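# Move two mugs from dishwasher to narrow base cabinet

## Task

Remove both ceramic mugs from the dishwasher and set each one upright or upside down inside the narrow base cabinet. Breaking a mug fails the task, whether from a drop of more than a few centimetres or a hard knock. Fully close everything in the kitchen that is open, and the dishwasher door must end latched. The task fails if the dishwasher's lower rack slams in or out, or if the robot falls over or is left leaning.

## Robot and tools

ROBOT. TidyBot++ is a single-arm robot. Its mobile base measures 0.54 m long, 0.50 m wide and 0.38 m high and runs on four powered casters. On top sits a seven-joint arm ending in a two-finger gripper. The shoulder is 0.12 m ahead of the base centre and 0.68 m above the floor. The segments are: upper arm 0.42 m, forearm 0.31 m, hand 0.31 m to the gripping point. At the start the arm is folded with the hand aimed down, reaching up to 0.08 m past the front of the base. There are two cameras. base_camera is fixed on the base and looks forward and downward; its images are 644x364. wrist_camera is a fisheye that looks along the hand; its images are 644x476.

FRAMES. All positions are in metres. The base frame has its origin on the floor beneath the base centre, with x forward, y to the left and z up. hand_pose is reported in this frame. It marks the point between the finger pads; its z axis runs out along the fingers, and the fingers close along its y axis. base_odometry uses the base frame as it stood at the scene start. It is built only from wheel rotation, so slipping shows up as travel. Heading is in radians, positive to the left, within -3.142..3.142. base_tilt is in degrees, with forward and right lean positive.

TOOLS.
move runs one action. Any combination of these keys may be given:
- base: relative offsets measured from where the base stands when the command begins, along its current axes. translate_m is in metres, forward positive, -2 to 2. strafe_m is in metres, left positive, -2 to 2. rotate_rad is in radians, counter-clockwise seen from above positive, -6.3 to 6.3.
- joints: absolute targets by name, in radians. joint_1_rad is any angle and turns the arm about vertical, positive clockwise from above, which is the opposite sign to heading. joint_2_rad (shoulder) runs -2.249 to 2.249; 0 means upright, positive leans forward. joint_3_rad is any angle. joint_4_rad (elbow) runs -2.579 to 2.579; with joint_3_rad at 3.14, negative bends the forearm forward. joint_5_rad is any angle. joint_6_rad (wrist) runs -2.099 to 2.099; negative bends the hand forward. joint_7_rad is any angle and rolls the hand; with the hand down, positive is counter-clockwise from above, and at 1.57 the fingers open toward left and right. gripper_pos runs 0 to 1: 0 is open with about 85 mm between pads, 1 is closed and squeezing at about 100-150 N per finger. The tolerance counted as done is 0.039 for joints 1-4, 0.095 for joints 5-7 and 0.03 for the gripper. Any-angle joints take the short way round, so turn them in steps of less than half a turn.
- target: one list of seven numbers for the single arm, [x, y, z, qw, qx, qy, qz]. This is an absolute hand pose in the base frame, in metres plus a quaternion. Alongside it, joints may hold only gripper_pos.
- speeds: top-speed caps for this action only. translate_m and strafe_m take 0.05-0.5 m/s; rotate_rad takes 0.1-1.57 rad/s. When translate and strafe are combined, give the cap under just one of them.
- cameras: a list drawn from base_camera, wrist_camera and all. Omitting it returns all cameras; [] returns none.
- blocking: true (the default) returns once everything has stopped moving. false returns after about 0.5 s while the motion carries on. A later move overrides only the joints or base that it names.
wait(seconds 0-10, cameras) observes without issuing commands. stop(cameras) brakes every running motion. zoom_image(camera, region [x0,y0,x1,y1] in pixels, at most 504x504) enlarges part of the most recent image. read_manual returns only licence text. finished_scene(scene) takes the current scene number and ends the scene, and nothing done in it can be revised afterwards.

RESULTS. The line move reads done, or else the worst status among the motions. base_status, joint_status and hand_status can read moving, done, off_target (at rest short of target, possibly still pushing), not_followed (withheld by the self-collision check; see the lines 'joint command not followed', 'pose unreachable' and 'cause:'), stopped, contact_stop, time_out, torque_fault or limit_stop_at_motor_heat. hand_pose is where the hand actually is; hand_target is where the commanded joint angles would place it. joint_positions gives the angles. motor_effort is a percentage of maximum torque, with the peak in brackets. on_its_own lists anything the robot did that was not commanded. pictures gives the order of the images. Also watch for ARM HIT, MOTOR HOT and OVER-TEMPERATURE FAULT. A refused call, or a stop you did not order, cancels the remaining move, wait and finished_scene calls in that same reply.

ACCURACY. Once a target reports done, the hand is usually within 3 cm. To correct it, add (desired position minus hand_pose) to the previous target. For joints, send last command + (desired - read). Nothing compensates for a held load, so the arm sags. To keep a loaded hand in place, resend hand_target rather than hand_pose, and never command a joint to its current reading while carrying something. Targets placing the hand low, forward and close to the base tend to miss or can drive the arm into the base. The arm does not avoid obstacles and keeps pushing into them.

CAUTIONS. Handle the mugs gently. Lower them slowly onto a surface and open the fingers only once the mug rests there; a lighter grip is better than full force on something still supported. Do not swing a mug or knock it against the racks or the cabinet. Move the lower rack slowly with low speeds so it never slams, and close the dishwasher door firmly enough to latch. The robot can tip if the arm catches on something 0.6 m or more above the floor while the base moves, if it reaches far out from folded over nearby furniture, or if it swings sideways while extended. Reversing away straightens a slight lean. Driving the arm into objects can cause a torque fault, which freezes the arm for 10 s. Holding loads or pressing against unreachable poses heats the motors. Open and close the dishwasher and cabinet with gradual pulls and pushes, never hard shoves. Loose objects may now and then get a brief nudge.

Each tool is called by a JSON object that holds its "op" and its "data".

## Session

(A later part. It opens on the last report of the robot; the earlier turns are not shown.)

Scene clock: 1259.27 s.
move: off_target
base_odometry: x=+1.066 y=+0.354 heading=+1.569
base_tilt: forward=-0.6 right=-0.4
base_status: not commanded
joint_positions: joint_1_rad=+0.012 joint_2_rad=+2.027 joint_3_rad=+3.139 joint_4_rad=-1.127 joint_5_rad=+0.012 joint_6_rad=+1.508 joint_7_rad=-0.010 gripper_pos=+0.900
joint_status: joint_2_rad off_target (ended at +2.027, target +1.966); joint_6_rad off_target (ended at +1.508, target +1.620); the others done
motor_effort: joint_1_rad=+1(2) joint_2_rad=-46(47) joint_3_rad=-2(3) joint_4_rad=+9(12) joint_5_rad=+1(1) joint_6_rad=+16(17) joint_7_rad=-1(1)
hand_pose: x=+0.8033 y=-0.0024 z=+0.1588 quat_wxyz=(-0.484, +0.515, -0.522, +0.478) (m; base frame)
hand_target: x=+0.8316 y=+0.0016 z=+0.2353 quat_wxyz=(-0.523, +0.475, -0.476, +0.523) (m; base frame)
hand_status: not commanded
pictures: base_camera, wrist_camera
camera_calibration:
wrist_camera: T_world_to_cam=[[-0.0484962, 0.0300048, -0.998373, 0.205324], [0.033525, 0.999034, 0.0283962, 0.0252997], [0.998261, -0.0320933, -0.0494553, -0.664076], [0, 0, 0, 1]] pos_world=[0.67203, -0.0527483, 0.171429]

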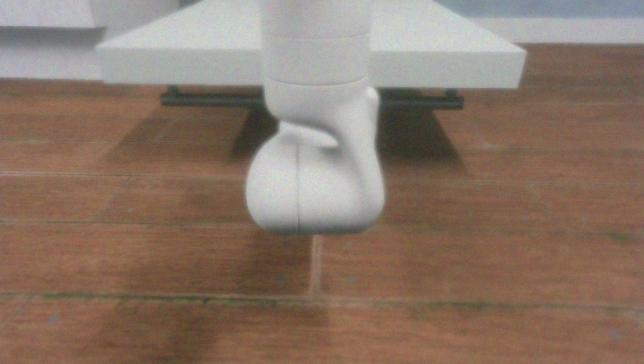

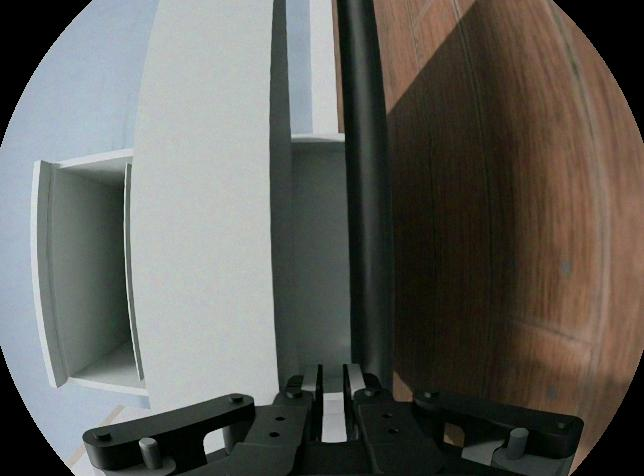

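{"op": "move", "data": {"joints": {"joint_2_rad":2.03,"joint_4_rad":-1.11,"joint_6_rad":1.56}, "cameras": ["wrist_camera"]}}

{"op": "move", "data": {"base": {"translate_m":-0.12}, "speeds": {"translate_m":0.06}, "cameras": ["wrist_camera"]}}

Scene clock: 1287.73 s.
move: done
base_odometry: x=+1.066 y=+0.354 heading=+1.569
base_tilt: forward=-0.6 right=-0.4
base_status: not commanded
joint_positions: joint_1_rad=+0.012 joint_2_rad=+2.029 joint_3_rad=+3.139 joint_4_rad=-1.124 joint_5_rad=+0.012 joint_6_rad=+1.508 joint_7_rad=-0.010 gripper_pos=+0.900
joint_status: all done
motor_effort: joint_1_rad=+1(1) joint_2_rad=-40(47) joint_3_rad=-2(3) joint_4_rad=+6(9) joint_5_rad=+1(1) joint_6_rad=+10(16) joint_7_rad=+0(1)
hand_pose: x=+0.8032 y=-0.0024 z=+0.1582 quat_wxyz=(-0.484, +0.515, -0.522, +0.478) (m; base frame)
hand_target: x=+0.8080 y=+0.0016 z=+0.1781 quat_wxyz=(-0.498, +0.502, -0.503, +0.497) (m; base frame)
hand_status: not commanded
pictures: wrist_camera
camera_calibration:
wrist_camera: T_world_to_cam=[[-0.0472958, 0.0299483, -0.998432, 0.203727], [0.0334863, 0.999036, 0.0283801, 0.0253543], [0.998319, -0.0320916, -0.0482531, -0.664256], [0, 0, 0, 1]] pos_world=[0.671926, -0.0527482, 0.170636]

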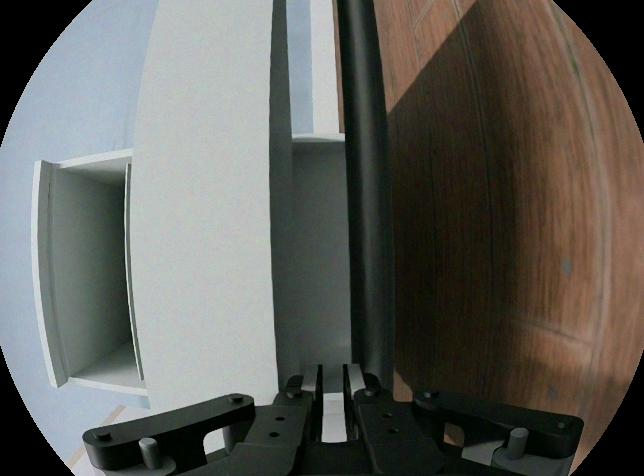

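Scene clock: 1290.23 s.
move: done
base_odometry: x=+1.066 y=+0.234 heading=+1.569
base_tilt: forward=-0.6 right=-0.4
base_status: done
joint_positions: joint_1_rad=+0.012 joint_2_rad=+2.029 joint_3_rad=+3.139 joint_4_rad=-1.123 joint_5_rad=+0.012 joint_6_rad=+1.508 joint_7_rad=-0.010 gripper_pos=+0.900
joint_status: not commanded
motor_effort: joint_1_rad=+1(2) joint_2_rad=-38(39) joint_3_rad=-2(2) joint_4_rad=+5(6) joint_5_rad=+0(1) joint_6_rad=+9(11) joint_7_rad=-1(1)
hand_pose: x=+0.8033 y=-0.0024 z=+0.1583 quat_wxyz=(-0.484, +0.515, -0.522, +0.478) (m; base frame)
hand_target: x=+0.8080 y=+0.0016 z=+0.1781 quat_wxyz=(-0.498, +0.502, -0.503, +0.497) (m; base frame)
hand_status: not commanded
pictures: wrist_camera
camera_calibration:
wrist_camera: T_world_to_cam=[[-0.046893, 0.030031, -0.998448, 0.203571], [0.0334805, 0.999034, 0.0284761, 0.0253358], [0.998339, -0.0320932, -0.0478532, -0.664431], [0, 0, 0, 1]] pos_world=[0.672025, -0.0527484, 0.170739]

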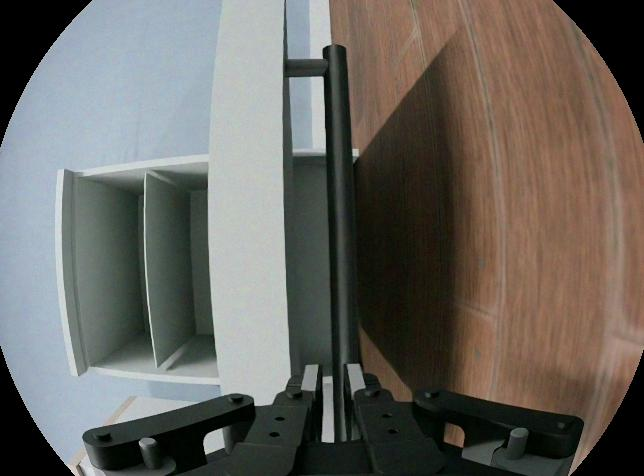

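{"op": "move", "data": {"base": {"translate_m":-0.2}, "joints": {"joint_2_rad":0.60,"joint_4_rad":-2.35,"joint_6_rad":1.35,"joint_7_rad":1.57,"gripper_pos":1}, "cameras": []}}

{"op": "move", "data": {"base": {"strafe_m":-0.7}, "cameras": []}}

{"op": "move", "data": {"base": {"translate_m":0.95}}}

Scene clock: 1336.67 s.
move: done
base_odometry: x=+1.066 y=+0.034 heading=+1.569
base_tilt: forward=-0.6 right=-0.3
base_status: done
joint_positions: joint_1_rad=+0.011 joint_2_rad=+0.606 joint_3_rad=+3.139 joint_4_rad=-2.327 joint_5_rad=+0.012 joint_6_rad=+1.431 joint_7_rad=+1.497 gripper_pos=+0.999
joint_status: all done
motor_effort: joint_1_rad=+1(2) joint_2_rad=-31(47) joint_3_rad=+0(3) joint_4_rad=+9(9) joint_5_rad=+0(1) joint_6_rad=+9(11) joint_7_rad=-1(2)
hand_pose: x=+0.7342 y=-0.0005 z=+0.7415 quat_wxyz=(-0.028, +0.682, -0.024, +0.730) (m; base frame)
hand_target: x=+0.7276 y=+0.0021 z=+0.7114 quat_wxyz=(-0.001, +0.717, +0.000, +0.697) (m; base frame)
hand_status: not commanded
pictures: none
No camera images: "cameras" was empty.

Scene clock: 1339.47 s.
move: done
base_odometry: x=+1.766 y=+0.033 heading=+1.569
base_tilt: forward=-0.6 right=-0.4
base_status: done
joint_positions: joint_1_rad=+0.006 joint_2_rad=+0.606 joint_3_rad=+3.139 joint_4_rad=-2.328 joint_5_rad=+0.012 joint_6_rad=+1.429 joint_7_rad=+1.499 gripper_pos=+0.999
joint_status: not commanded
motor_effort: joint_1_rad=+1(3) joint_2_rad=-30(31) joint_3_rad=-1(3) joint_4_rad=+9(10) joint_5_rad=+1(1) joint_6_rad=+9(10) joint_7_rad=-1(1)
hand_pose: x=+0.7341 y=+0.0024 z=+0.7409 quat_wxyz=(-0.029, +0.683, -0.021, +0.730) (m; base frame)
hand_target: x=+0.7276 y=+0.0021 z=+0.7114 quat_wxyz=(-0.001, +0.717, +0.000, +0.697) (m; base frame)
hand_status: not commanded
pictures: none
No camera images: "cameras" was empty.

Scene clock: 1342.73 s.
move: done
base_odometry: x=+1.768 y=+0.983 heading=+1.568
base_tilt: forward=-0.6 right=-0.4
base_status: done
joint_positions: joint_1_rad=+0.006 joint_2_rad=+0.605 joint_3_rad=+3.139 joint_4_rad=-2.332 joint_5_rad=+0.012 joint_6_rad=+1.427 joint_7_rad=+1.500 gripper_pos=+0.999
joint_status: not commanded
motor_effort: joint_1_rad=+1(2) joint_2_rad=-30(32) joint_3_rad=-1(2) joint_4_rad=+9(10) joint_5_rad=+1(1) joint_6_rad=+9(10) joint_7_rad=-1(1)
hand_pose: x=+0.7328 y=+0.0024 z=+0.7393 quat_wxyz=(-0.028, +0.685, -0.021, +0.728) (m; base frame)
hand_target: x=+0.7276 y=+0.0021 z=+0.7114 quat_wxyz=(-0.001, +0.717, +0.000, +0.697) (m; base frame)
hand_status: not commanded
pictures: base_camera, wrist_camera
camera_calibration:
wrist_camera: T_world_to_cam=[[0.0398167, -0.995564, -0.0852452, 0.0439587], [0.0906715, 0.0885608, -0.991935, 0.720957], [0.995085, 0.0317663, 0.0937955, -0.668514], [0, 0, 0, 1]] pos_world=[0.598107, 0.00115135, 0.781594]

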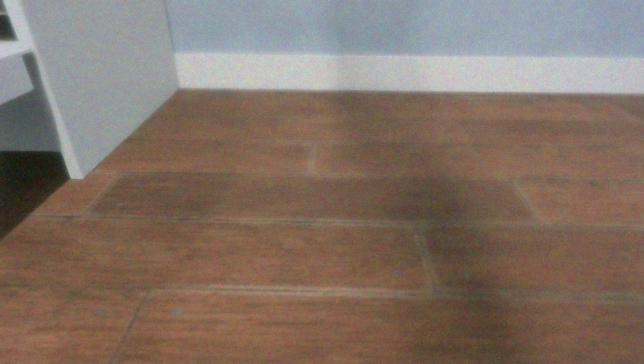

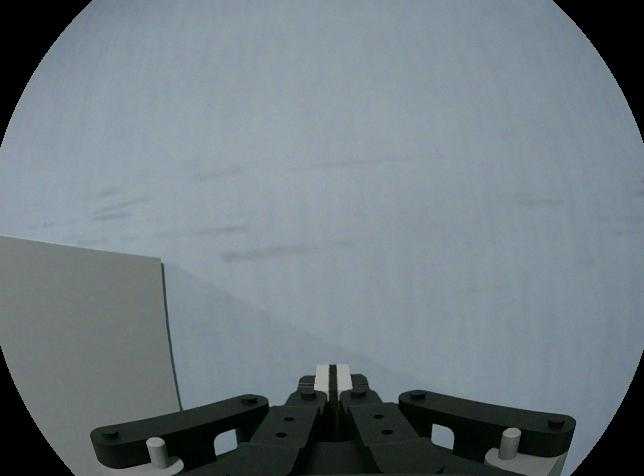

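{"op": "move", "data": {"base": {"rotate_rad":1.573}, "cameras": []}}

{"op": "move", "data": {"base": {"translate_m":-0.38,"strafe_m":-0.2}, "speeds": {"translate_m":0.3}}}

Scene clock: 1352.40 s.
move: done
base_odometry: x=+1.768 y=+0.983 heading=+3.141
base_tilt: forward=-0.6 right=-0.4
base_status: done
joint_positions: joint_1_rad=-0.007 joint_2_rad=+0.605 joint_3_rad=+3.135 joint_4_rad=-2.332 joint_5_rad=+0.012 joint_6_rad=+1.427 joint_7_rad=+1.500 gripper_pos=+0.999
joint_status: not commanded
motor_effort: joint_1_rad=+1(5) joint_2_rad=-29(31) joint_3_rad=-2(4) joint_4_rad=+9(10) joint_5_rad=+0(2) joint_6_rad=+9(10) joint_7_rad=-1(1)
hand_pose: x=+0.7326 y=+0.0124 z=+0.7392 quat_wxyz=(-0.035, +0.685, -0.017, +0.728) (m; base frame)
hand_target: x=+0.7276 y=+0.0021 z=+0.7114 quat_wxyz=(-0.001, +0.717, +0.000, +0.697) (m; base frame)
hand_status: not commanded
pictures: none
No camera images: "cameras" was empty.

Scene clock: 1354.77 s.
move: done
base_odometry: x=+2.148 y=+1.183 heading=-3.141
base_tilt: forward=-0.6 right=-0.4
base_status: done
joint_positions: joint_1_rad=-0.007 joint_2_rad=+0.603 joint_3_rad=+3.135 joint_4_rad=-2.335 joint_5_rad=+0.012 joint_6_rad=+1.426 joint_7_rad=+1.500 gripper_pos=+0.999
joint_status: not commanded
motor_effort: joint_1_rad=+1(3) joint_2_rad=-31(32) joint_3_rad=-2(3) joint_4_rad=+9(10) joint_5_rad=+1(1) joint_6_rad=+9(10) joint_7_rad=+0(1)
hand_pose: x=+0.7318 y=+0.0122 z=+0.7390 quat_wxyz=(-0.035, +0.686, -0.017, +0.727) (m; base frame)
hand_target: x=+0.7276 y=+0.0021 z=+0.7114 quat_wxyz=(-0.001, +0.717, +0.000, +0.697) (m; base frame)
hand_status: not commanded
pictures: base_camera, wrist_camera
camera_calibration:
wrist_camera: T_world_to_cam=[[0.0557568, -0.994625, -0.087243, 0.0435888], [0.0872559, 0.0918986, -0.991938, 0.722362], [0.994624, 0.0476948, 0.0919109, -0.666384], [0, 0, 0, 1]] pos_world=[0.597341, 0.00875355, 0.781589]

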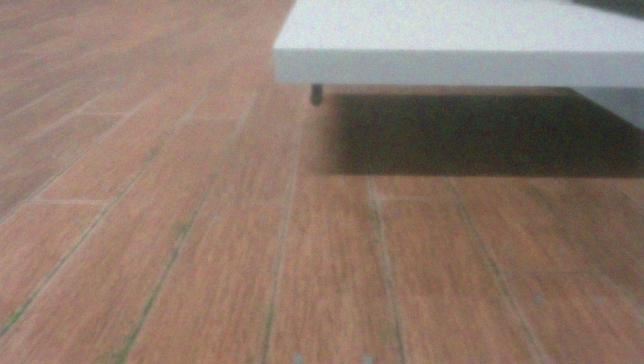

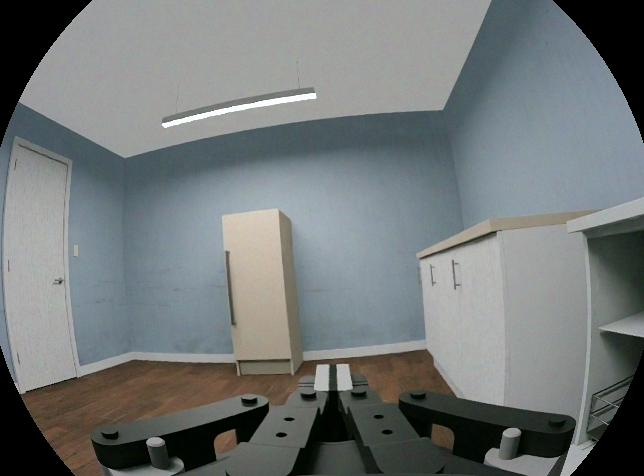

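{"op": "move", "data": {"base": {"translate_m":-0.15,"strafe_m":-0.21}, "cameras": []}}

{"op": "move", "data": {"joints": {"joint_1_rad":0,"joint_2_rad":2.175,"joint_4_rad":-1.05,"joint_6_rad":1.74}}}

Scene clock: 1367.77 s.
move: done
base_odometry: x=+2.298 y=+1.393 heading=-3.142
base_tilt: forward=-0.6 right=-0.4
base_status: done
joint_positions: joint_1_rad=+0.001 joint_2_rad=+0.602 joint_3_rad=+3.139 joint_4_rad=-2.336 joint_5_rad=+0.012 joint_6_rad=+1.426 joint_7_rad=+1.500 gripper_pos=+0.999
joint_status: not commanded
motor_effort: joint_1_rad=+1(5) joint_2_rad=-29(31) joint_3_rad=-1(3) joint_4_rad=+9(10) joint_5_rad=+1(1) joint_6_rad=+9(10) joint_7_rad=-1(1)
hand_pose: x=+0.7315 y=+0.0056 z=+0.7388 quat_wxyz=(-0.030, +0.686, -0.020, +0.727) (m; base frame)
hand_target: x=+0.7276 y=+0.0021 z=+0.7114 quat_wxyz=(-0.001, +0.717, +0.000, +0.697) (m; base frame)
hand_status: not commanded
pictures: none
No camera images: "cameras" was empty.

Scene clock: 1370.83 s.
move: done
base_odometry: x=+2.298 y=+1.393 heading=-3.142
base_tilt: forward=-0.6 right=-0.4
base_status: not commanded
joint_positions: joint_1_rad=+0.001 joint_2_rad=+2.166 joint_3_rad=+3.139 joint_4_rad=-1.071 joint_5_rad=+0.012 joint_6_rad=+1.663 joint_7_rad=+1.500 gripper_pos=+0.999
joint_status: all done
motor_effort: joint_1_rad=+1(2) joint_2_rad=-34(44) joint_3_rad=-1(3) joint_4_rad=+4(10) joint_5_rad=+1(1) joint_6_rad=+8(11) joint_7_rad=-1(1)
hand_pose: x=+0.7486 y=+0.0045 z=+0.1317 quat_wxyz=(-0.030, +0.708, -0.023, +0.705) (m; base frame)
hand_target: x=+0.7492 y=+0.0015 z=+0.1562 quat_wxyz=(+0.000, +0.676, -0.001, +0.737) (m; base frame)
hand_status: not commanded
pictures: base_camera, wrist_camera
camera_calibration:
wrist_camera: T_world_to_cam=[[0.0353422, -0.995157, -0.091721, -0.00218689], [0.0258579, 0.0926582, -0.995362, 0.165662], [0.999041, 0.0328066, 0.0290074, -0.621852], [0, 0, 0, 1]] pos_world=[0.617049, 0.00287456, 0.182732]

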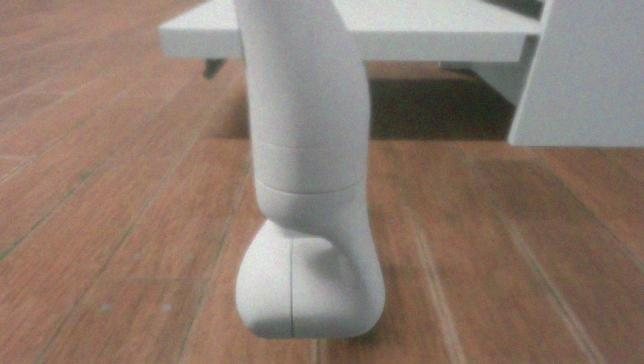

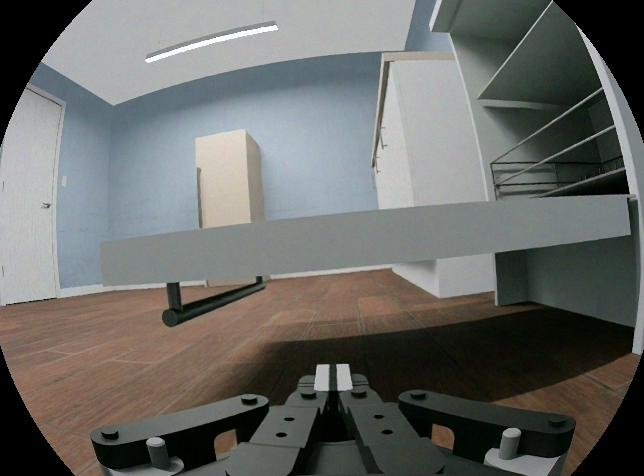

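{"op": "move", "data": {"base": {"translate_m":0.24}, "speeds": {"translate_m":0.1}}}

Scene clock: 1379.97 s.
move: done
base_odometry: x=+2.058 y=+1.393 heading=+3.141
base_tilt: forward=-0.6 right=-0.4
base_status: done
joint_positions: joint_1_rad=+0.001 joint_2_rad=+2.170 joint_3_rad=+3.139 joint_4_rad=-1.066 joint_5_rad=+0.012 joint_6_rad=+1.664 joint_7_rad=+1.500 gripper_pos=+0.999
joint_status: not commanded
motor_effort: joint_1_rad=+1(2) joint_2_rad=-33(35) joint_3_rad=-1(3) joint_4_rad=+4(5) joint_5_rad=+1(1) joint_6_rad=+9(10) joint_7_rad=+0(2)
hand_pose: x=+0.7481 y=+0.0045 z=+0.1313 quat_wxyz=(-0.030, +0.707, -0.023, +0.706) (m; base frame)
hand_target: x=+0.7492 y=+0.0015 z=+0.1562 quat_wxyz=(+0.000, +0.676, -0.001, +0.737) (m; base frame)
hand_status: not commanded
pictures: base_camera, wrist_camera
camera_calibration:
wrist_camera: T_world_to_cam=[[0.0356286, -0.995158, -0.0916087, -0.00243137], [0.0289497, 0.0926561, -0.995277, 0.16298], [0.998946, 0.0328083, 0.0321107, -0.621649], [0, 0, 0, 1]] pos_world=[0.616362, 0.00287456, 0.181949]

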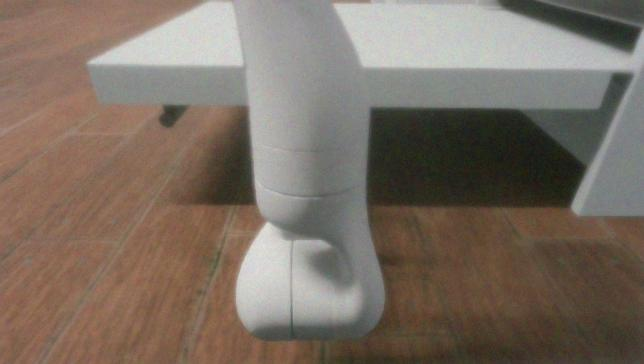

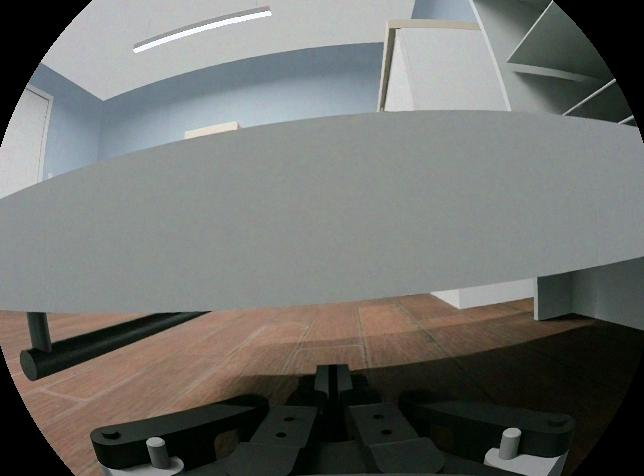

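{"op": "move", "data": {"joints": {"joint_2_rad":1.99,"joint_4_rad":-1.37,"joint_6_rad":1.86}}}

Scene clock: 1384.83 s.
move: off_target
base_odometry: x=+2.058 y=+1.393 heading=+3.141
base_tilt: forward=-0.6 right=-0.4
base_status: not commanded
joint_positions: joint_1_rad=+0.001 joint_2_rad=+2.037 joint_3_rad=+3.139 joint_4_rad=-1.361 joint_5_rad=+0.012 joint_6_rad=+1.749 joint_7_rad=+1.504 gripper_pos=+0.999
joint_status: joint_2_rad off_target (ended at +2.037, target +1.990); joint_6_rad off_target (ended at +1.749, target +1.860); the others done
motor_effort: joint_1_rad=+2(2) joint_2_rad=-42(43) joint_3_rad=-3(3) joint_4_rad=+4(5) joint_5_rad=+0(1) joint_6_rad=+15(20) joint_7_rad=+0(2)
hand_pose: x=+0.7255 y=+0.0047 z=+0.1642 quat_wxyz=(-0.028, +0.734, -0.023, +0.678) (m; base frame)
hand_target: x=+0.7457 y=+0.0016 z=+0.2257 quat_wxyz=(-0.001, +0.682, -0.001, +0.732) (m; base frame)
hand_status: not commanded
pictures: base_camera, wrist_camera
camera_calibration:
wrist_camera: T_world_to_cam=[[0.0289956, -0.99539, -0.0914187, 0.00646871], [-0.0485234, 0.0899477, -0.994764, 0.252464], [0.998401, 0.0332797, -0.0456916, -0.587004], [0, 0, 0, 1]] pos_world=[0.598128, 0.00326565, 0.224912]

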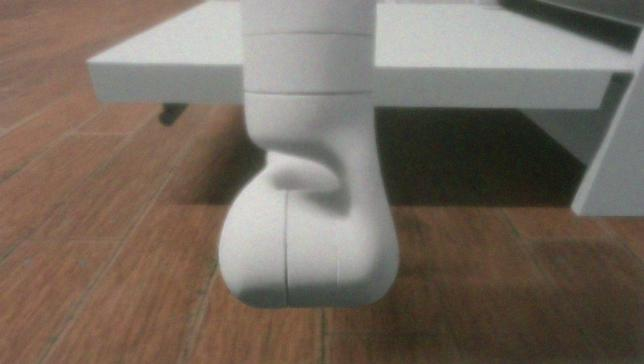

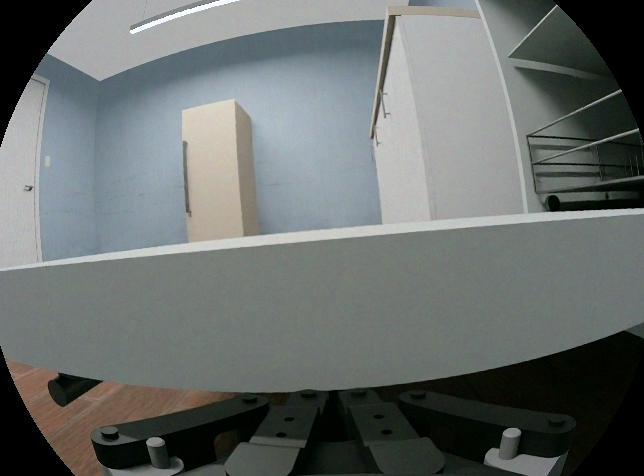

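{"op": "move", "data": {"joints": {"joint_2_rad":1.85,"joint_4_rad":-1.50,"joint_6_rad":1.95}}}

Scene clock: 1392.60 s.
move: off_target
base_odometry: x=+2.058 y=+1.393 heading=+3.141
base_tilt: forward=-0.6 right=-0.4
base_status: not commanded
joint_positions: joint_1_rad=+0.001 joint_2_rad=+1.950 joint_3_rad=+3.139 joint_4_rad=-1.519 joint_5_rad=+0.012 joint_6_rad=+1.808 joint_7_rad=+1.504 gripper_pos=+0.999
joint_status: joint_2_rad off_target (ended at +1.950, target +1.850); joint_6_rad off_target (ended at +1.808, target +1.950); the others done
motor_effort: joint_1_rad=+2(3) joint_2_rad=-50(52) joint_3_rad=-2(3) joint_4_rad=+7(8) joint_5_rad=-1(1) joint_6_rad=+20(24) joint_7_rad=-1(1)
hand_pose: x=+0.7189 y=+0.0050 z=+0.2004 quat_wxyz=(-0.028, +0.738, -0.024, +0.674) (m; base frame)
hand_target: x=+0.7652 y=+0.0016 z=+0.3112 quat_wxyz=(-0.001, +0.644, -0.001, +0.765) (m; base frame)
hand_status: not commanded
pictures: base_camera, wrist_camera
camera_calibration:
wrist_camera: T_world_to_cam=[[0.0284079, -0.995301, -0.0925719, 0.0108388], [-0.0599359, 0.0907466, -0.994069, 0.296184], [0.997798, 0.0337878, -0.0570764, -0.575999], [0, 0, 0, 1]] pos_world=[0.592175, 0.00337187, 0.262554]

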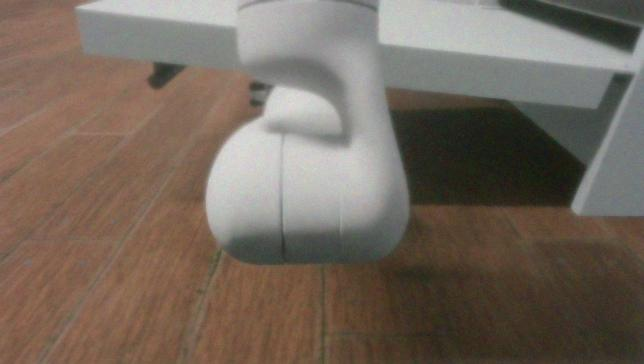

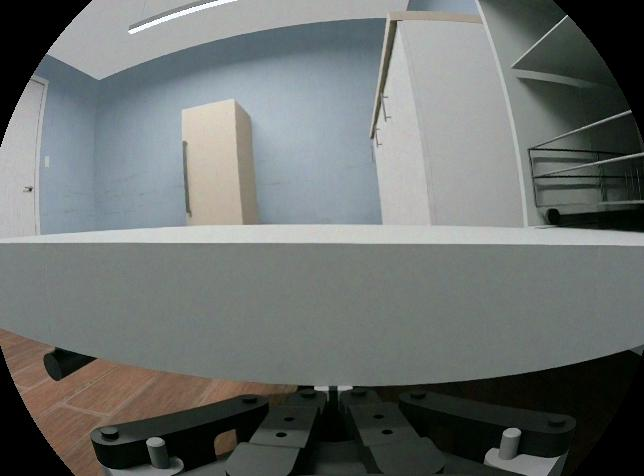

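{"op": "move", "data": {"joints": {"joint_2_rad":1.67,"joint_4_rad":-1.70,"joint_6_rad":2.02}, "cameras": ["wrist_camera"]}}

{"op": "move", "data": {"joints": {"joint_2_rad":1.44,"joint_4_rad":-1.96,"joint_6_rad":2.05}, "cameras": ["wrist_camera"]}}

{"op": "move", "data": {"joints": {"joint_2_rad":1.20,"joint_4_rad":-2.15,"joint_6_rad":2.0}, "cameras": ["wrist_camera","base_camera"]}}

Scene clock: 1400.57 s.
move: off_target
base_odometry: x=+2.058 y=+1.393 heading=+3.141
base_tilt: forward=-0.6 right=-0.4
base_status: not commanded
joint_positions: joint_1_rad=+0.005 joint_2_rad=+1.785 joint_3_rad=+3.139 joint_4_rad=-1.738 joint_5_rad=+0.012 joint_6_rad=+1.899 joint_7_rad=+1.504 gripper_pos=+0.999
joint_status: joint_2_rad off_target (ended at +1.785, target +1.670); joint_6_rad off_target (ended at +1.899, target +2.020); the others done
motor_effort: joint_1_rad=-2(3) joint_2_rad=-57(57) joint_3_rad=-4(4) joint_4_rad=+11(12) joint_5_rad=+3(4) joint_6_rad=+18(25) joint_7_rad=+0(1)
hand_pose: x=+0.7242 y=+0.0022 z=+0.2843 quat_wxyz=(-0.027, +0.725, -0.025, +0.688) (m; base frame)
hand_target: x=+0.7703 y=+0.0017 z=+0.4021 quat_wxyz=(-0.001, +0.625, -0.001, +0.781) (m; base frame)
hand_status: not commanded
pictures: wrist_camera
camera_calibration:
wrist_camera: T_world_to_cam=[[0.0275483, -0.995387, -0.0918978, 0.0160446], [-0.022515, 0.0912915, -0.99557, 0.353448], [0.999367, 0.0294954, -0.0198962, -0.588112], [0, 0, 0, 1]] pos_world=[0.595255, 0.00105037, 0.341655]

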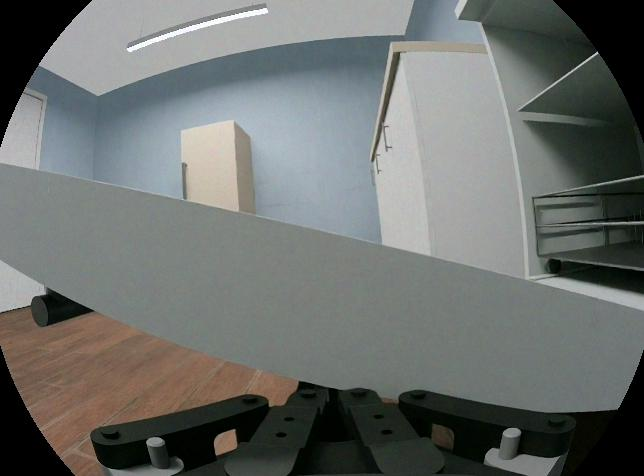

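Scene clock: 1401.87 s.
move: off_target
base_odometry: x=+2.058 y=+1.393 heading=+3.141
base_tilt: forward=-0.6 right=-0.4
base_status: not commanded
joint_positions: joint_1_rad=+0.005 joint_2_rad=+1.554 joint_3_rad=+3.139 joint_4_rad=-2.007 joint_5_rad=+0.012 joint_6_rad=+1.927 joint_7_rad=+1.504 gripper_pos=+0.999
joint_status: joint_2_rad off_target (ended at +1.554, target +1.440); joint_4_rad off_target (ended at -2.007, target -1.960); joint_6_rad off_target (ended at +1.927, target +2.050)
motor_effort: joint_1_rad=+1(2) joint_2_rad=-55(59) joint_3_rad=-2(3) joint_4_rad=+12(12) joint_5_rad=+1(3) joint_6_rad=+18(24) joint_7_rad=-1(1)
hand_pose: x=+0.7224 y=+0.0023 z=+0.3822 quat_wxyz=(-0.027, +0.729, -0.025, +0.684) (m; base frame)
hand_target: x=+0.7596 y=+0.0018 z=+0.5010 quat_wxyz=(-0.001, +0.625, -0.001, +0.781) (m; base frame)
hand_status: not commanded
pictures: wrist_camera
camera_calibration:
wrist_camera: T_world_to_cam=[[0.027106, -0.995336, -0.0925812, 0.0258674], [-0.0326249, 0.091685, -0.995253, 0.458083], [0.9991, 0.0299978, -0.0299875, -0.580288], [0, 0, 0, 1]] pos_world=[0.594009, 0.00115484, 0.440902]

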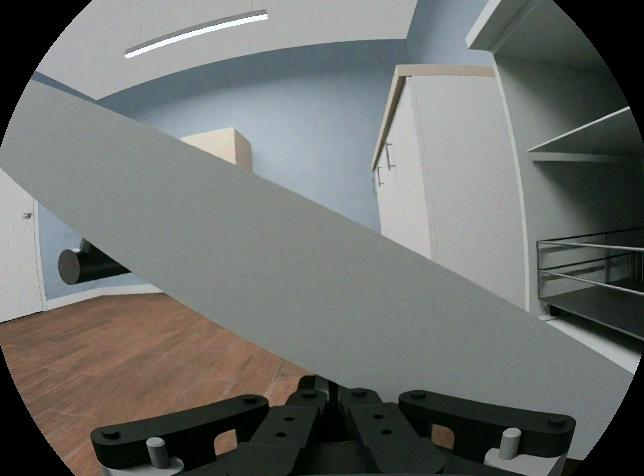

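Scene clock: 1403.13 s.
move: off_target
base_odometry: x=+2.058 y=+1.393 heading=+3.141
base_tilt: forward=-0.6 right=-0.4
base_status: not commanded
joint_positions: joint_1_rad=+0.000 joint_2_rad=+1.305 joint_3_rad=+3.139 joint_4_rad=-2.213 joint_5_rad=+0.012 joint_6_rad=+1.927 joint_7_rad=+1.504 gripper_pos=+0.999
joint_status: joint_2_rad off_target (ended at +1.305, target +1.200); joint_4_rad off_target (ended at -2.213, target -2.150); the others done
motor_effort: joint_1_rad=+0(5) joint_2_rad=-53(61) joint_3_rad=-3(3) joint_4_rad=+15(15) joint_5_rad=+2(2) joint_6_rad=+18(25) joint_7_rad=+0(1)
hand_pose: x=+0.7205 y=+0.0057 z=+0.4936 quat_wxyz=(-0.030, +0.714, -0.022, +0.699) (m; base frame)
hand_target: x=+0.7498 y=+0.0018 z=+0.5949 quat_wxyz=(-0.001, +0.625, -0.001, +0.781) (m; base frame)
hand_status: not commanded
pictures: base_camera, wrist_camera
camera_calibration:
wrist_camera: T_world_to_cam=[[0.0368981, -0.995147, -0.0912232, 0.0318915], [0.00926357, 0.091622, -0.995751, 0.538702], [0.999276, 0.0358963, 0.0125993, -0.59637], [0, 0, 0, 1]] pos_world=[0.589771, 0.00378727, 0.546836]

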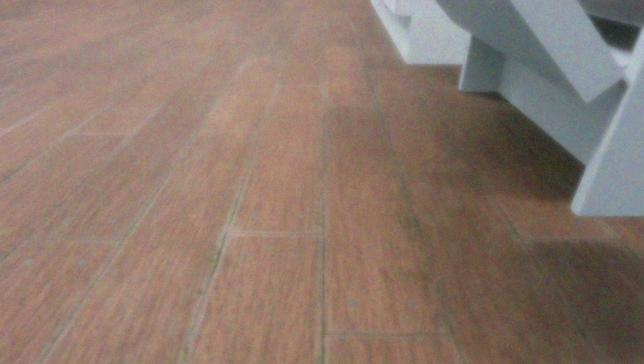

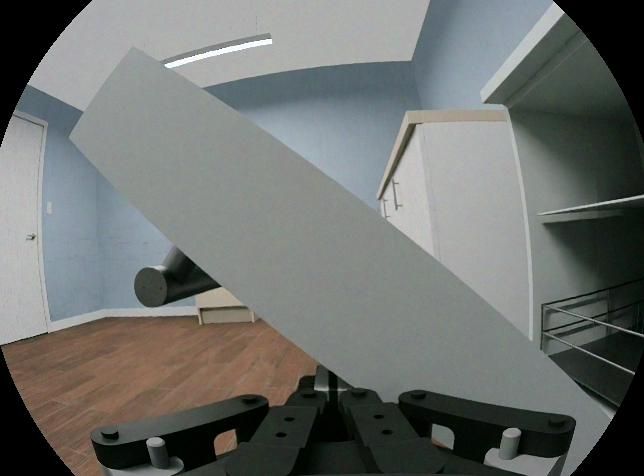

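{"op": "move", "data": {"joints": {"joint_2_rad":0.98,"joint_4_rad":-2.28,"joint_6_rad":1.85}, "base": {"strafe_m":-0.08}, "speeds": {"strafe_m":0.1}, "cameras": ["wrist_camera"]}}

{"op": "move", "data": {"base": {"strafe_m":-0.14}, "speeds": {"strafe_m":0.1}, "cameras": ["wrist_camera"]}}

Scene clock: 1412.60 s.
move: off_target
base_odometry: x=+2.058 y=+1.473 heading=+3.142
base_tilt: forward=-0.6 right=-0.4
base_status: done
joint_positions: joint_1_rad=-0.013 joint_2_rad=+1.047 joint_3_rad=+3.134 joint_4_rad=-2.333 joint_5_rad=+0.012 joint_6_rad=+1.877 joint_7_rad=+1.504 gripper_pos=+0.999
joint_status: joint_2_rad off_target (ended at +1.047, target +0.980); joint_4_rad off_target (ended at -2.333, target -2.280); the others done
motor_effort: joint_1_rad=+1(6) joint_2_rad=-45(57) joint_3_rad=-1(2) joint_4_rad=+15(16) joint_5_rad=+1(3) joint_6_rad=+14(23) joint_7_rad=+0(1)
hand_pose: x=+0.7195 y=+0.0154 z=+0.6082 quat_wxyz=(-0.038, +0.682, -0.017, +0.730) (m; base frame)
hand_target: x=+0.7386 y=+0.0019 z=+0.6539 quat_wxyz=(-0.001, +0.648, +0.000, +0.762) (m; base frame)
hand_status: not commanded
pictures: wrist_camera
camera_calibration:
wrist_camera: T_world_to_cam=[[0.0606487, -0.993972, -0.0913352, 0.0349056], [0.0956677, 0.0968708, -0.990689, 0.586601], [0.993564, 0.0513462, 0.100966, -0.647059], [0, 0, 0, 1]] pos_world=[0.584659, 0.0110947, 0.649658]

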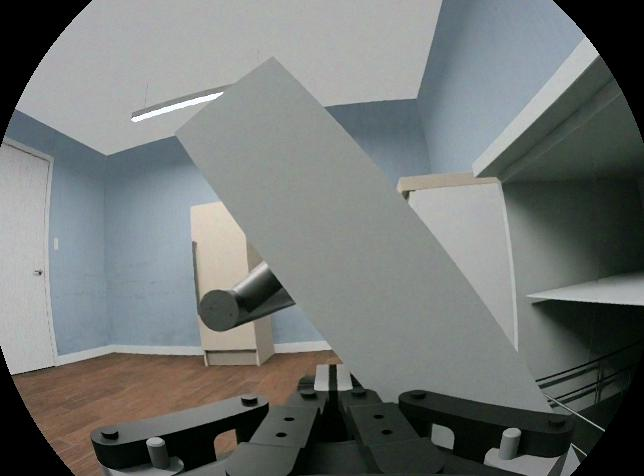

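Scene clock: 1414.57 s.
move: done
base_odometry: x=+2.058 y=+1.613 heading=-3.141
base_tilt: forward=-0.6 right=-0.4
base_status: done
joint_positions: joint_1_rad=-0.084 joint_2_rad=+0.973 joint_3_rad=+3.093 joint_4_rad=-2.338 joint_5_rad=+0.032 joint_6_rad=+1.877 joint_7_rad=+1.504 gripper_pos=+0.999
joint_status: not commanded
on_its_own: joint_2_rad moved -0.073 to your old target +0.980
motor_effort: joint_1_rad=+16(19) joint_2_rad=-30(45) joint_3_rad=+7(9) joint_4_rad=+17(18) joint_5_rad=-10(13) joint_6_rad=+2(15) joint_7_rad=-2(2)
hand_pose: x=+0.7165 y=+0.0789 z=+0.6523 quat_wxyz=(-0.094, +0.657, +0.008, +0.748) (m; base frame)
hand_target: x=+0.7386 y=+0.0019 z=+0.6539 quat_wxyz=(-0.001, +0.648, +0.000, +0.762) (m; base frame)
hand_status: not commanded
pictures: wrist_camera
camera_calibration:
wrist_camera: T_world_to_cam=[[0.178864, -0.975942, -0.12468, 0.0379328], [0.147045, 0.151817, -0.97741, 0.574491], [0.972823, 0.15649, 0.170662, -0.690652], [0, 0, 0, 1]] pos_world=[0.580622, 0.057883, 0.684111]

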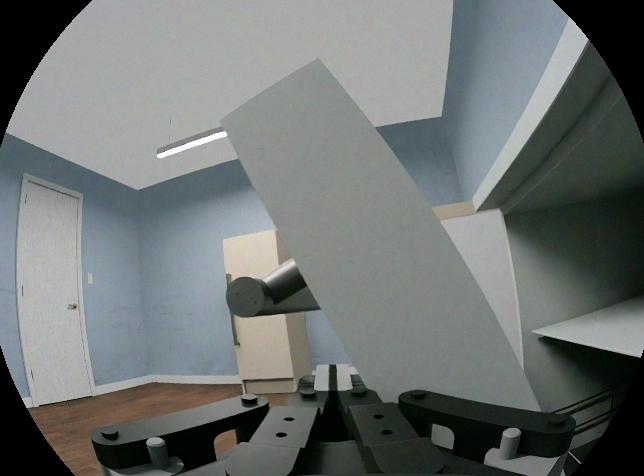

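{"op": "move", "data": {"base": {"strafe_m":-0.12}, "speeds": {"strafe_m":0.08}, "cameras": ["wrist_camera"]}}

{"op": "move", "data": {"base": {"strafe_m":-0.1}, "speeds": {"strafe_m":0.08}, "cameras": ["wrist_camera"]}}

Scene clock: 1422.27 s.
move: done
base_odometry: x=+2.058 y=+1.733 heading=-3.141
base_tilt: forward=-0.6 right=-0.4
base_status: done
joint_positions: joint_1_rad=-0.096 joint_2_rad=+0.945 joint_3_rad=+3.083 joint_4_rad=-2.341 joint_5_rad=+0.045 joint_6_rad=+1.877 joint_7_rad=+1.505 gripper_pos=+0.999
joint_status: not commanded
motor_effort: joint_1_rad=+17(22) joint_2_rad=-25(33) joint_3_rad=+7(11) joint_4_rad=+18(19) joint_5_rad=-12(15) joint_6_rad=-2(6) joint_7_rad=-1(2)
hand_pose: x=+0.7144 y=+0.0934 z=+0.6694 quat_wxyz=(-0.109, +0.646, +0.015, +0.755) (m; base frame)
hand_target: x=+0.7386 y=+0.0019 z=+0.6539 quat_wxyz=(-0.001, +0.648, +0.000, +0.762) (m; base frame)
hand_status: not commanded
pictures: wrist_camera
camera_calibration:
wrist_camera: T_world_to_cam=[[0.211667, -0.968538, -0.13089, 0.034594], [0.167507, 0.167893, -0.97147, 0.569218], [0.96288, 0.183703, 0.197774, -0.707389], [0, 0, 0, 1]] pos_world=[0.57846, 0.0678872, 0.697409]

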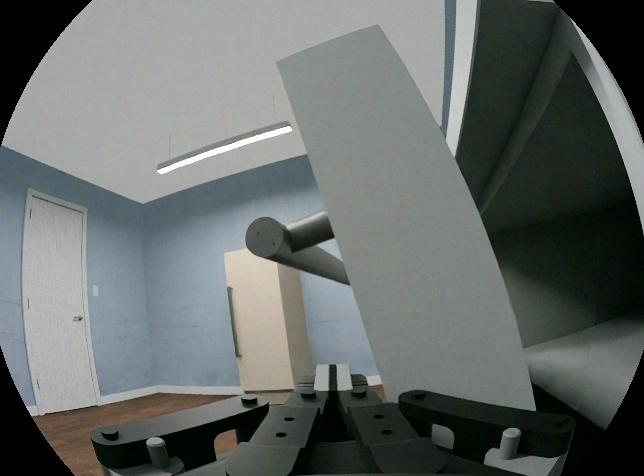

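Scene clock: 1424.03 s.
move: done
base_odometry: x=+2.058 y=+1.833 heading=-3.141
base_tilt: forward=-0.7 right=-0.3
base_status: done
joint_positions: joint_1_rad=-0.118 joint_2_rad=+0.947 joint_3_rad=+3.073 joint_4_rad=-2.341 joint_5_rad=+0.066 joint_6_rad=+1.877 joint_7_rad=+1.505 gripper_pos=+0.999
joint_status: not commanded
motor_effort: joint_1_rad=+22(25) joint_2_rad=-27(29) joint_3_rad=+10(13) joint_4_rad=+15(21) joint_5_rad=-15(18) joint_6_rad=+1(6) joint_7_rad=-1(2)
hand_pose: x=+0.7099 y=+0.1164 z=+0.6690 quat_wxyz=(-0.131, +0.646, +0.026, +0.752) (m; base frame)
hand_target: x=+0.7386 y=+0.0019 z=+0.6539 quat_wxyz=(-0.001, +0.648, +0.000, +0.762) (m; base frame)
hand_status: not commanded
pictures: wrist_camera
camera_calibration:
wrist_camera: T_world_to_cam=[[0.25876, -0.955413, -0.142227, 0.0303923], [0.156525, 0.18677, -0.969854, 0.570303], [0.953175, 0.228698, 0.197874, -0.705585], [0, 0, 0, 1]] pos_world=[0.575415, 0.0838874, 0.697051]

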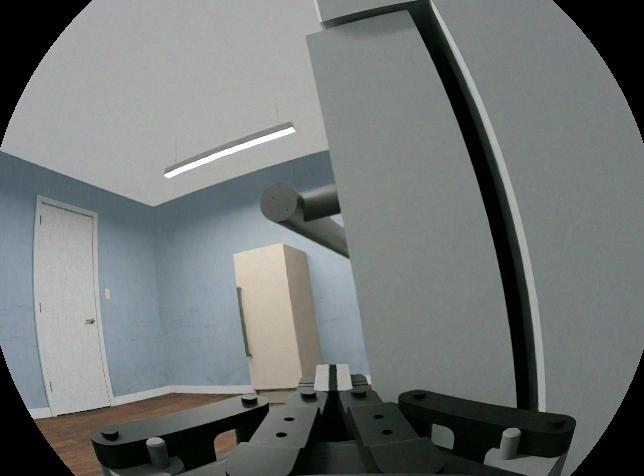

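{"op": "move", "data": {"base": {"strafe_m":-0.08}, "speeds": {"strafe_m":0.08}, "cameras": ["wrist_camera"]}}

{"op": "move", "data": {"base": {"strafe_m":-0.06}, "speeds": {"strafe_m":0.08}, "cameras": ["wrist_camera"]}}

Scene clock: 1430.20 s.
move: done
base_odometry: x=+2.058 y=+1.912 heading=-3.140
base_tilt: forward=-0.6 right=-0.4
base_status: done
joint_positions: joint_1_rad=-0.191 joint_2_rad=+0.968 joint_3_rad=+3.042 joint_4_rad=-2.293 joint_5_rad=+0.118 joint_6_rad=+1.875 joint_7_rad=+1.505 gripper_pos=+0.999
joint_status: not commanded
on_its_own: joint_4_rad moved +0.048 to your old target -2.280
motor_effort: joint_1_rad=+34(37) joint_2_rad=-34(36) joint_3_rad=+16(18) joint_4_rad=+5(15) joint_5_rad=-24(26) joint_6_rad=+12(15) joint_7_rad=-1(2)
hand_pose: x=+0.7036 y=+0.1865 z=+0.6712 quat_wxyz=(-0.195, +0.631, +0.058, +0.748) (m; base frame)
hand_target: x=+0.7386 y=+0.0019 z=+0.6539 quat_wxyz=(-0.001, +0.648, +0.000, +0.762) (m; base frame)
hand_status: not commanded
pictures: wrist_camera
camera_calibration:
wrist_camera: T_world_to_cam=[[0.391755, -0.904257, -0.169843, 0.0146458], [0.148253, 0.244226, -0.958319, 0.547682], [0.908047, 0.350246, 0.229736, -0.728332], [0, 0, 0, 1]] pos_world=[0.574426, 0.134581, 0.694665]

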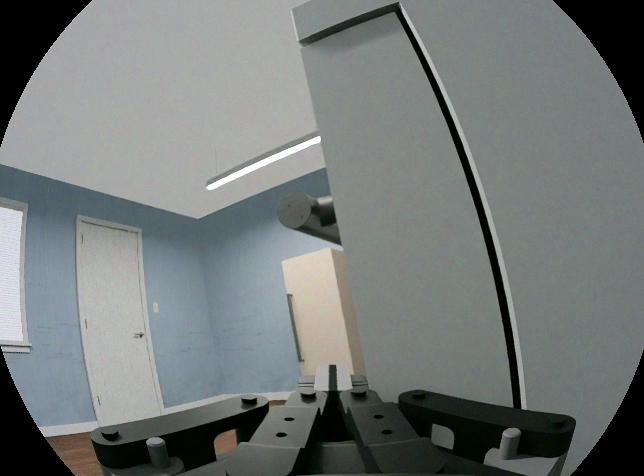

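Scene clock: 1431.47 s.
move: done
base_odometry: x=+2.058 y=+1.972 heading=-3.138
base_tilt: forward=-0.6 right=-0.4
base_status: done
joint_positions: joint_1_rad=-0.232 joint_2_rad=+0.970 joint_3_rad=+3.024 joint_4_rad=-2.291 joint_5_rad=+0.153 joint_6_rad=+1.875 joint_7_rad=+1.505 gripper_pos=+0.999
joint_status: not commanded
motor_effort: joint_1_rad=+41(44) joint_2_rad=-33(36) joint_3_rad=+20(21) joint_4_rad=+6(7) joint_5_rad=-30(32) joint_6_rad=+13(16) joint_7_rad=-1(2)
hand_pose: x=+0.6893 y=+0.2256 z=+0.6728 quat_wxyz=(-0.233, +0.627, +0.078, +0.739) (m; base frame)
hand_target: x=+0.7386 y=+0.0019 z=+0.6539 quat_wxyz=(-0.001, +0.648, +0.000, +0.762) (m; base frame)
hand_status: not commanded
pictures: wrist_camera
camera_calibration:
wrist_camera: T_world_to_cam=[[0.467243, -0.863845, -0.188295, 0.00727242], [0.124327, 0.275053, -0.953357, 0.547987], [0.875344, 0.422039, 0.235916, -0.727298], [0, 0, 0, 1]] pos_world=[0.565108, 0.162505, 0.695378]

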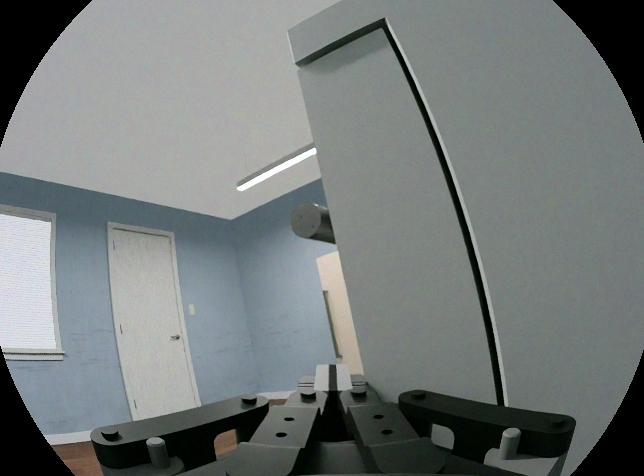

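{"op": "move", "data": {"base": {"strafe_m":-0.08}, "speeds": {"strafe_m":0.08}, "cameras": ["wrist_camera"]}}

Scene clock: 1439.20 s.
move: time_out
base_odometry: x=+2.059 y=+2.048 heading=-3.130
base_tilt: forward=-0.6 right=-0.4
base_status: strafe_m time_out (by the wheels' count: -0.076 of -0.080)
joint_positions: joint_1_rad=-0.237 joint_2_rad=+0.968 joint_3_rad=+3.017 joint_4_rad=-2.300 joint_5_rad=+0.173 joint_6_rad=+1.872 joint_7_rad=+1.505 gripper_pos=+0.999
joint_status: not commanded
motor_effort: joint_1_rad=+41(48) joint_2_rad=-30(36) joint_3_rad=+20(23) joint_4_rad=+8(12) joint_5_rad=-31(36) joint_6_rad=+10(16) joint_7_rad=-1(2)
hand_pose: x=+0.6824 y=+0.2355 z=+0.6723 quat_wxyz=(-0.245, +0.629, +0.084, +0.733) (m; base frame)
hand_target: x=+0.7386 y=+0.0019 z=+0.6539 quat_wxyz=(-0.001, +0.648, +0.000, +0.762) (m; base frame)
hand_status: not commanded
pictures: wrist_camera
camera_calibration:
wrist_camera: T_world_to_cam=[[0.490494, -0.849035, -0.196358, 0.00494927], [0.107604, 0.282608, -0.953181, 0.555151], [0.864776, 0.4464, 0.229977, -0.719802], [0, 0, 0, 1]] pos_world=[0.560303, 0.168632, 0.695669]

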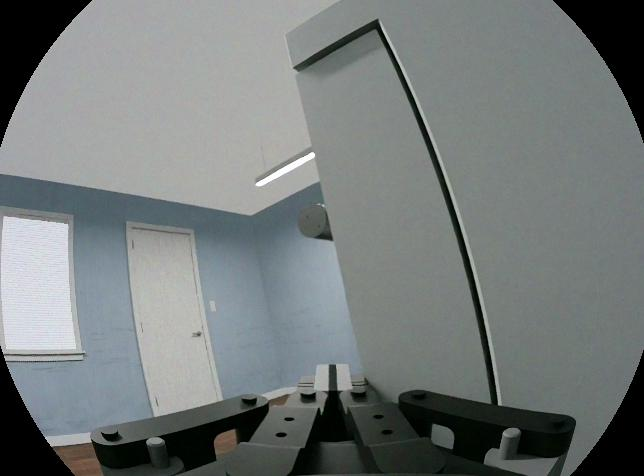

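{"op": "move", "data": {"base": {"strafe_m":0.02}, "joints": {"joint_1_rad":0.12}, "cameras": ["wrist_camera"]}}

{"op": "zoom_image", "data": {"camera": "wrist_camera", "region": [270, 0, 530, 420]}}

Scene clock: 1446.50 s.
move: time_out
base_odometry: x=+2.062 y=+2.026 heading=-3.113
base_tilt: forward=-0.6 right=-0.4
base_status: strafe_m time_out (by the wheels' count: +0.022 of +0.020)
joint_positions: joint_1_rad=-0.129 joint_2_rad=+0.968 joint_3_rad=+3.015 joint_4_rad=-2.304 joint_5_rad=+0.181 joint_6_rad=+1.870 joint_7_rad=+1.505 gripper_pos=+0.999
joint_status: joint_1_rad off_target (ended at -0.129, target +0.120)
motor_effort: joint_1_rad=+43(45) joint_2_rad=-32(34) joint_3_rad=+20(22) joint_4_rad=+9(13) joint_5_rad=-32(34) joint_6_rad=+11(13) joint_7_rad=-1(2)
hand_pose: x=+0.7026 y=+0.1764 z=+0.6711 quat_wxyz=(-0.210, +0.634, +0.052, +0.743) (m; base frame)
hand_target: x=+0.7344 y=-0.0722 z=+0.6539 quat_wxyz=(+0.045, +0.647, -0.039, +0.760) (m; base frame)
hand_status: not commanded
pictures: wrist_camera
camera_calibration:
wrist_camera: T_world_to_cam=[[0.404067, -0.892692, -0.199574, 0.0151814], [0.12966, 0.27187, -0.953559, 0.555261], [0.905493, 0.359425, 0.225601, -0.720956], [0, 0, 0, 1]] pos_world=[0.574691, 0.121723, 0.695152]

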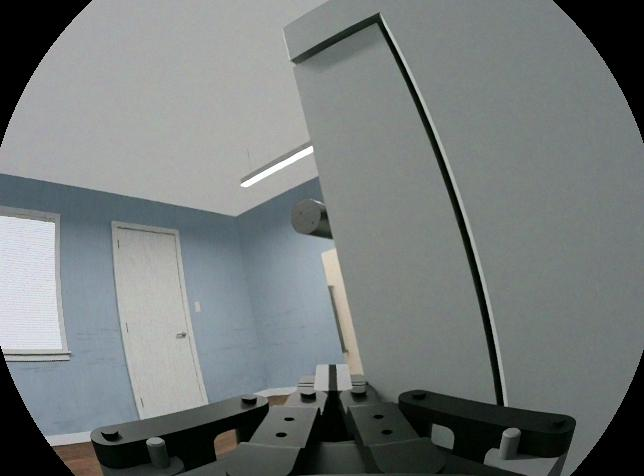

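Scaled by 1.200.

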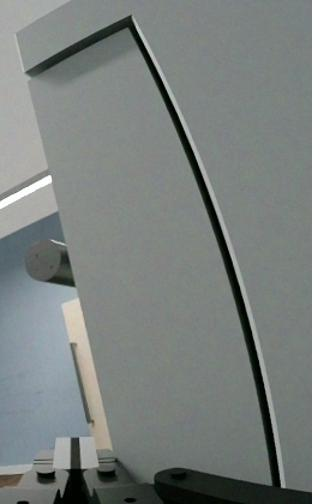

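{"op": "move", "data": {"base": {"strafe_m":0.2}, "joints": {"joint_1_rad":-0.1}, "speeds": {"strafe_m":0.08}, "cameras": ["wrist_camera"]}}

{"op": "move", "data": {"base": {"strafe_m":0.15}, "joints": {"joint_1_rad":-0.1}, "speeds": {"strafe_m":0.08}, "cameras": ["wrist_camera"]}}

Scene clock: 1456.63 s.
move: done
base_odometry: x=+2.068 y=+1.826 heading=-3.114
base_tilt: forward=-0.6 right=-0.4
base_status: done
joint_positions: joint_1_rad=-0.104 joint_2_rad=+0.968 joint_3_rad=+3.134 joint_4_rad=-2.300 joint_5_rad=+0.037 joint_6_rad=+1.870 joint_7_rad=+1.505 gripper_pos=+0.999
joint_status: all done
motor_effort: joint_1_rad=+1(38) joint_2_rad=-33(35) joint_3_rad=-2(19) joint_4_rad=+3(11) joint_5_rad=+1(30) joint_6_rad=+9(10) joint_7_rad=+0(2)
hand_pose: x=+0.7274 y=+0.0786 z=+0.6624 quat_wxyz=(-0.084, +0.643, +0.021, +0.761) (m; base frame)
hand_target: x=+0.7353 y=+0.0638 z=+0.6539 quat_wxyz=(-0.039, +0.647, +0.032, +0.761) (m; base frame)
hand_status: not commanded
pictures: wrist_camera
camera_calibration:
wrist_camera: T_world_to_cam=[[0.184086, -0.978959, -0.0880407, 0.00909282], [0.185841, 0.122622, -0.974898, 0.555241], [0.965181, 0.163104, 0.204504, -0.720278], [0, 0, 0, 1]] pos_world=[0.590338, 0.0582971, 0.689404]

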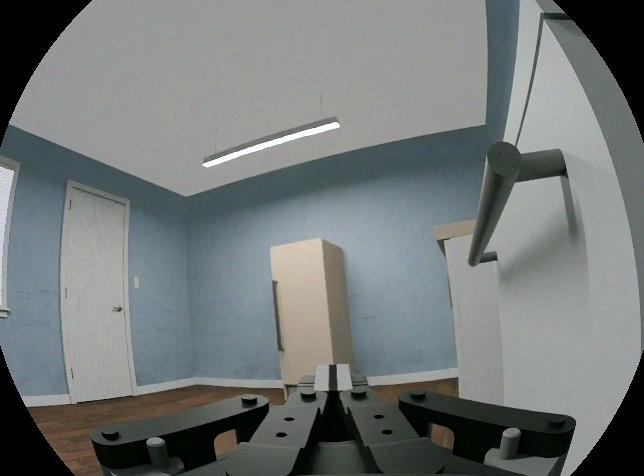

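Scene clock: 1459.07 s.
move: done
base_odometry: x=+2.072 y=+1.676 heading=-3.114
base_tilt: forward=-0.6 right=-0.4
base_status: done
joint_positions: joint_1_rad=-0.101 joint_2_rad=+0.968 joint_3_rad=+3.135 joint_4_rad=-2.300 joint_5_rad=+0.037 joint_6_rad=+1.870 joint_7_rad=+1.505 gripper_pos=+0.999
joint_status: all done
motor_effort: joint_1_rad=+1(4) joint_2_rad=-34(35) joint_3_rad=-2(3) joint_4_rad=+3(4) joint_5_rad=+1(1) joint_6_rad=+9(10) joint_7_rad=-1(1)
hand_pose: x=+0.7277 y=+0.0768 z=+0.6623 quat_wxyz=(-0.083, +0.643, +0.021, +0.761) (m; base frame)
hand_target: x=+0.7353 y=+0.0638 z=+0.6539 quat_wxyz=(-0.039, +0.647, +0.032, +0.761) (m; base frame)
hand_status: not commanded
pictures: wrist_camera
camera_calibration:
wrist_camera: T_world_to_cam=[[0.181217, -0.979598, -0.0868863, 0.00869594], [0.18638, 0.120957, -0.975004, 0.555209], [0.965621, 0.160493, 0.204497, -0.720373], [0, 0, 0, 1]] pos_world=[0.590552, 0.0569768, 0.6894]

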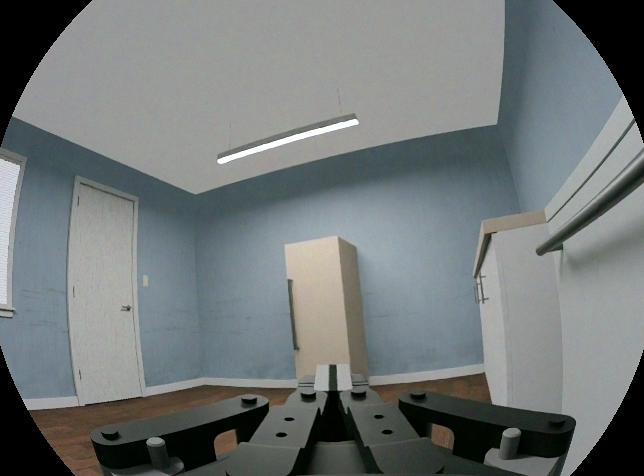

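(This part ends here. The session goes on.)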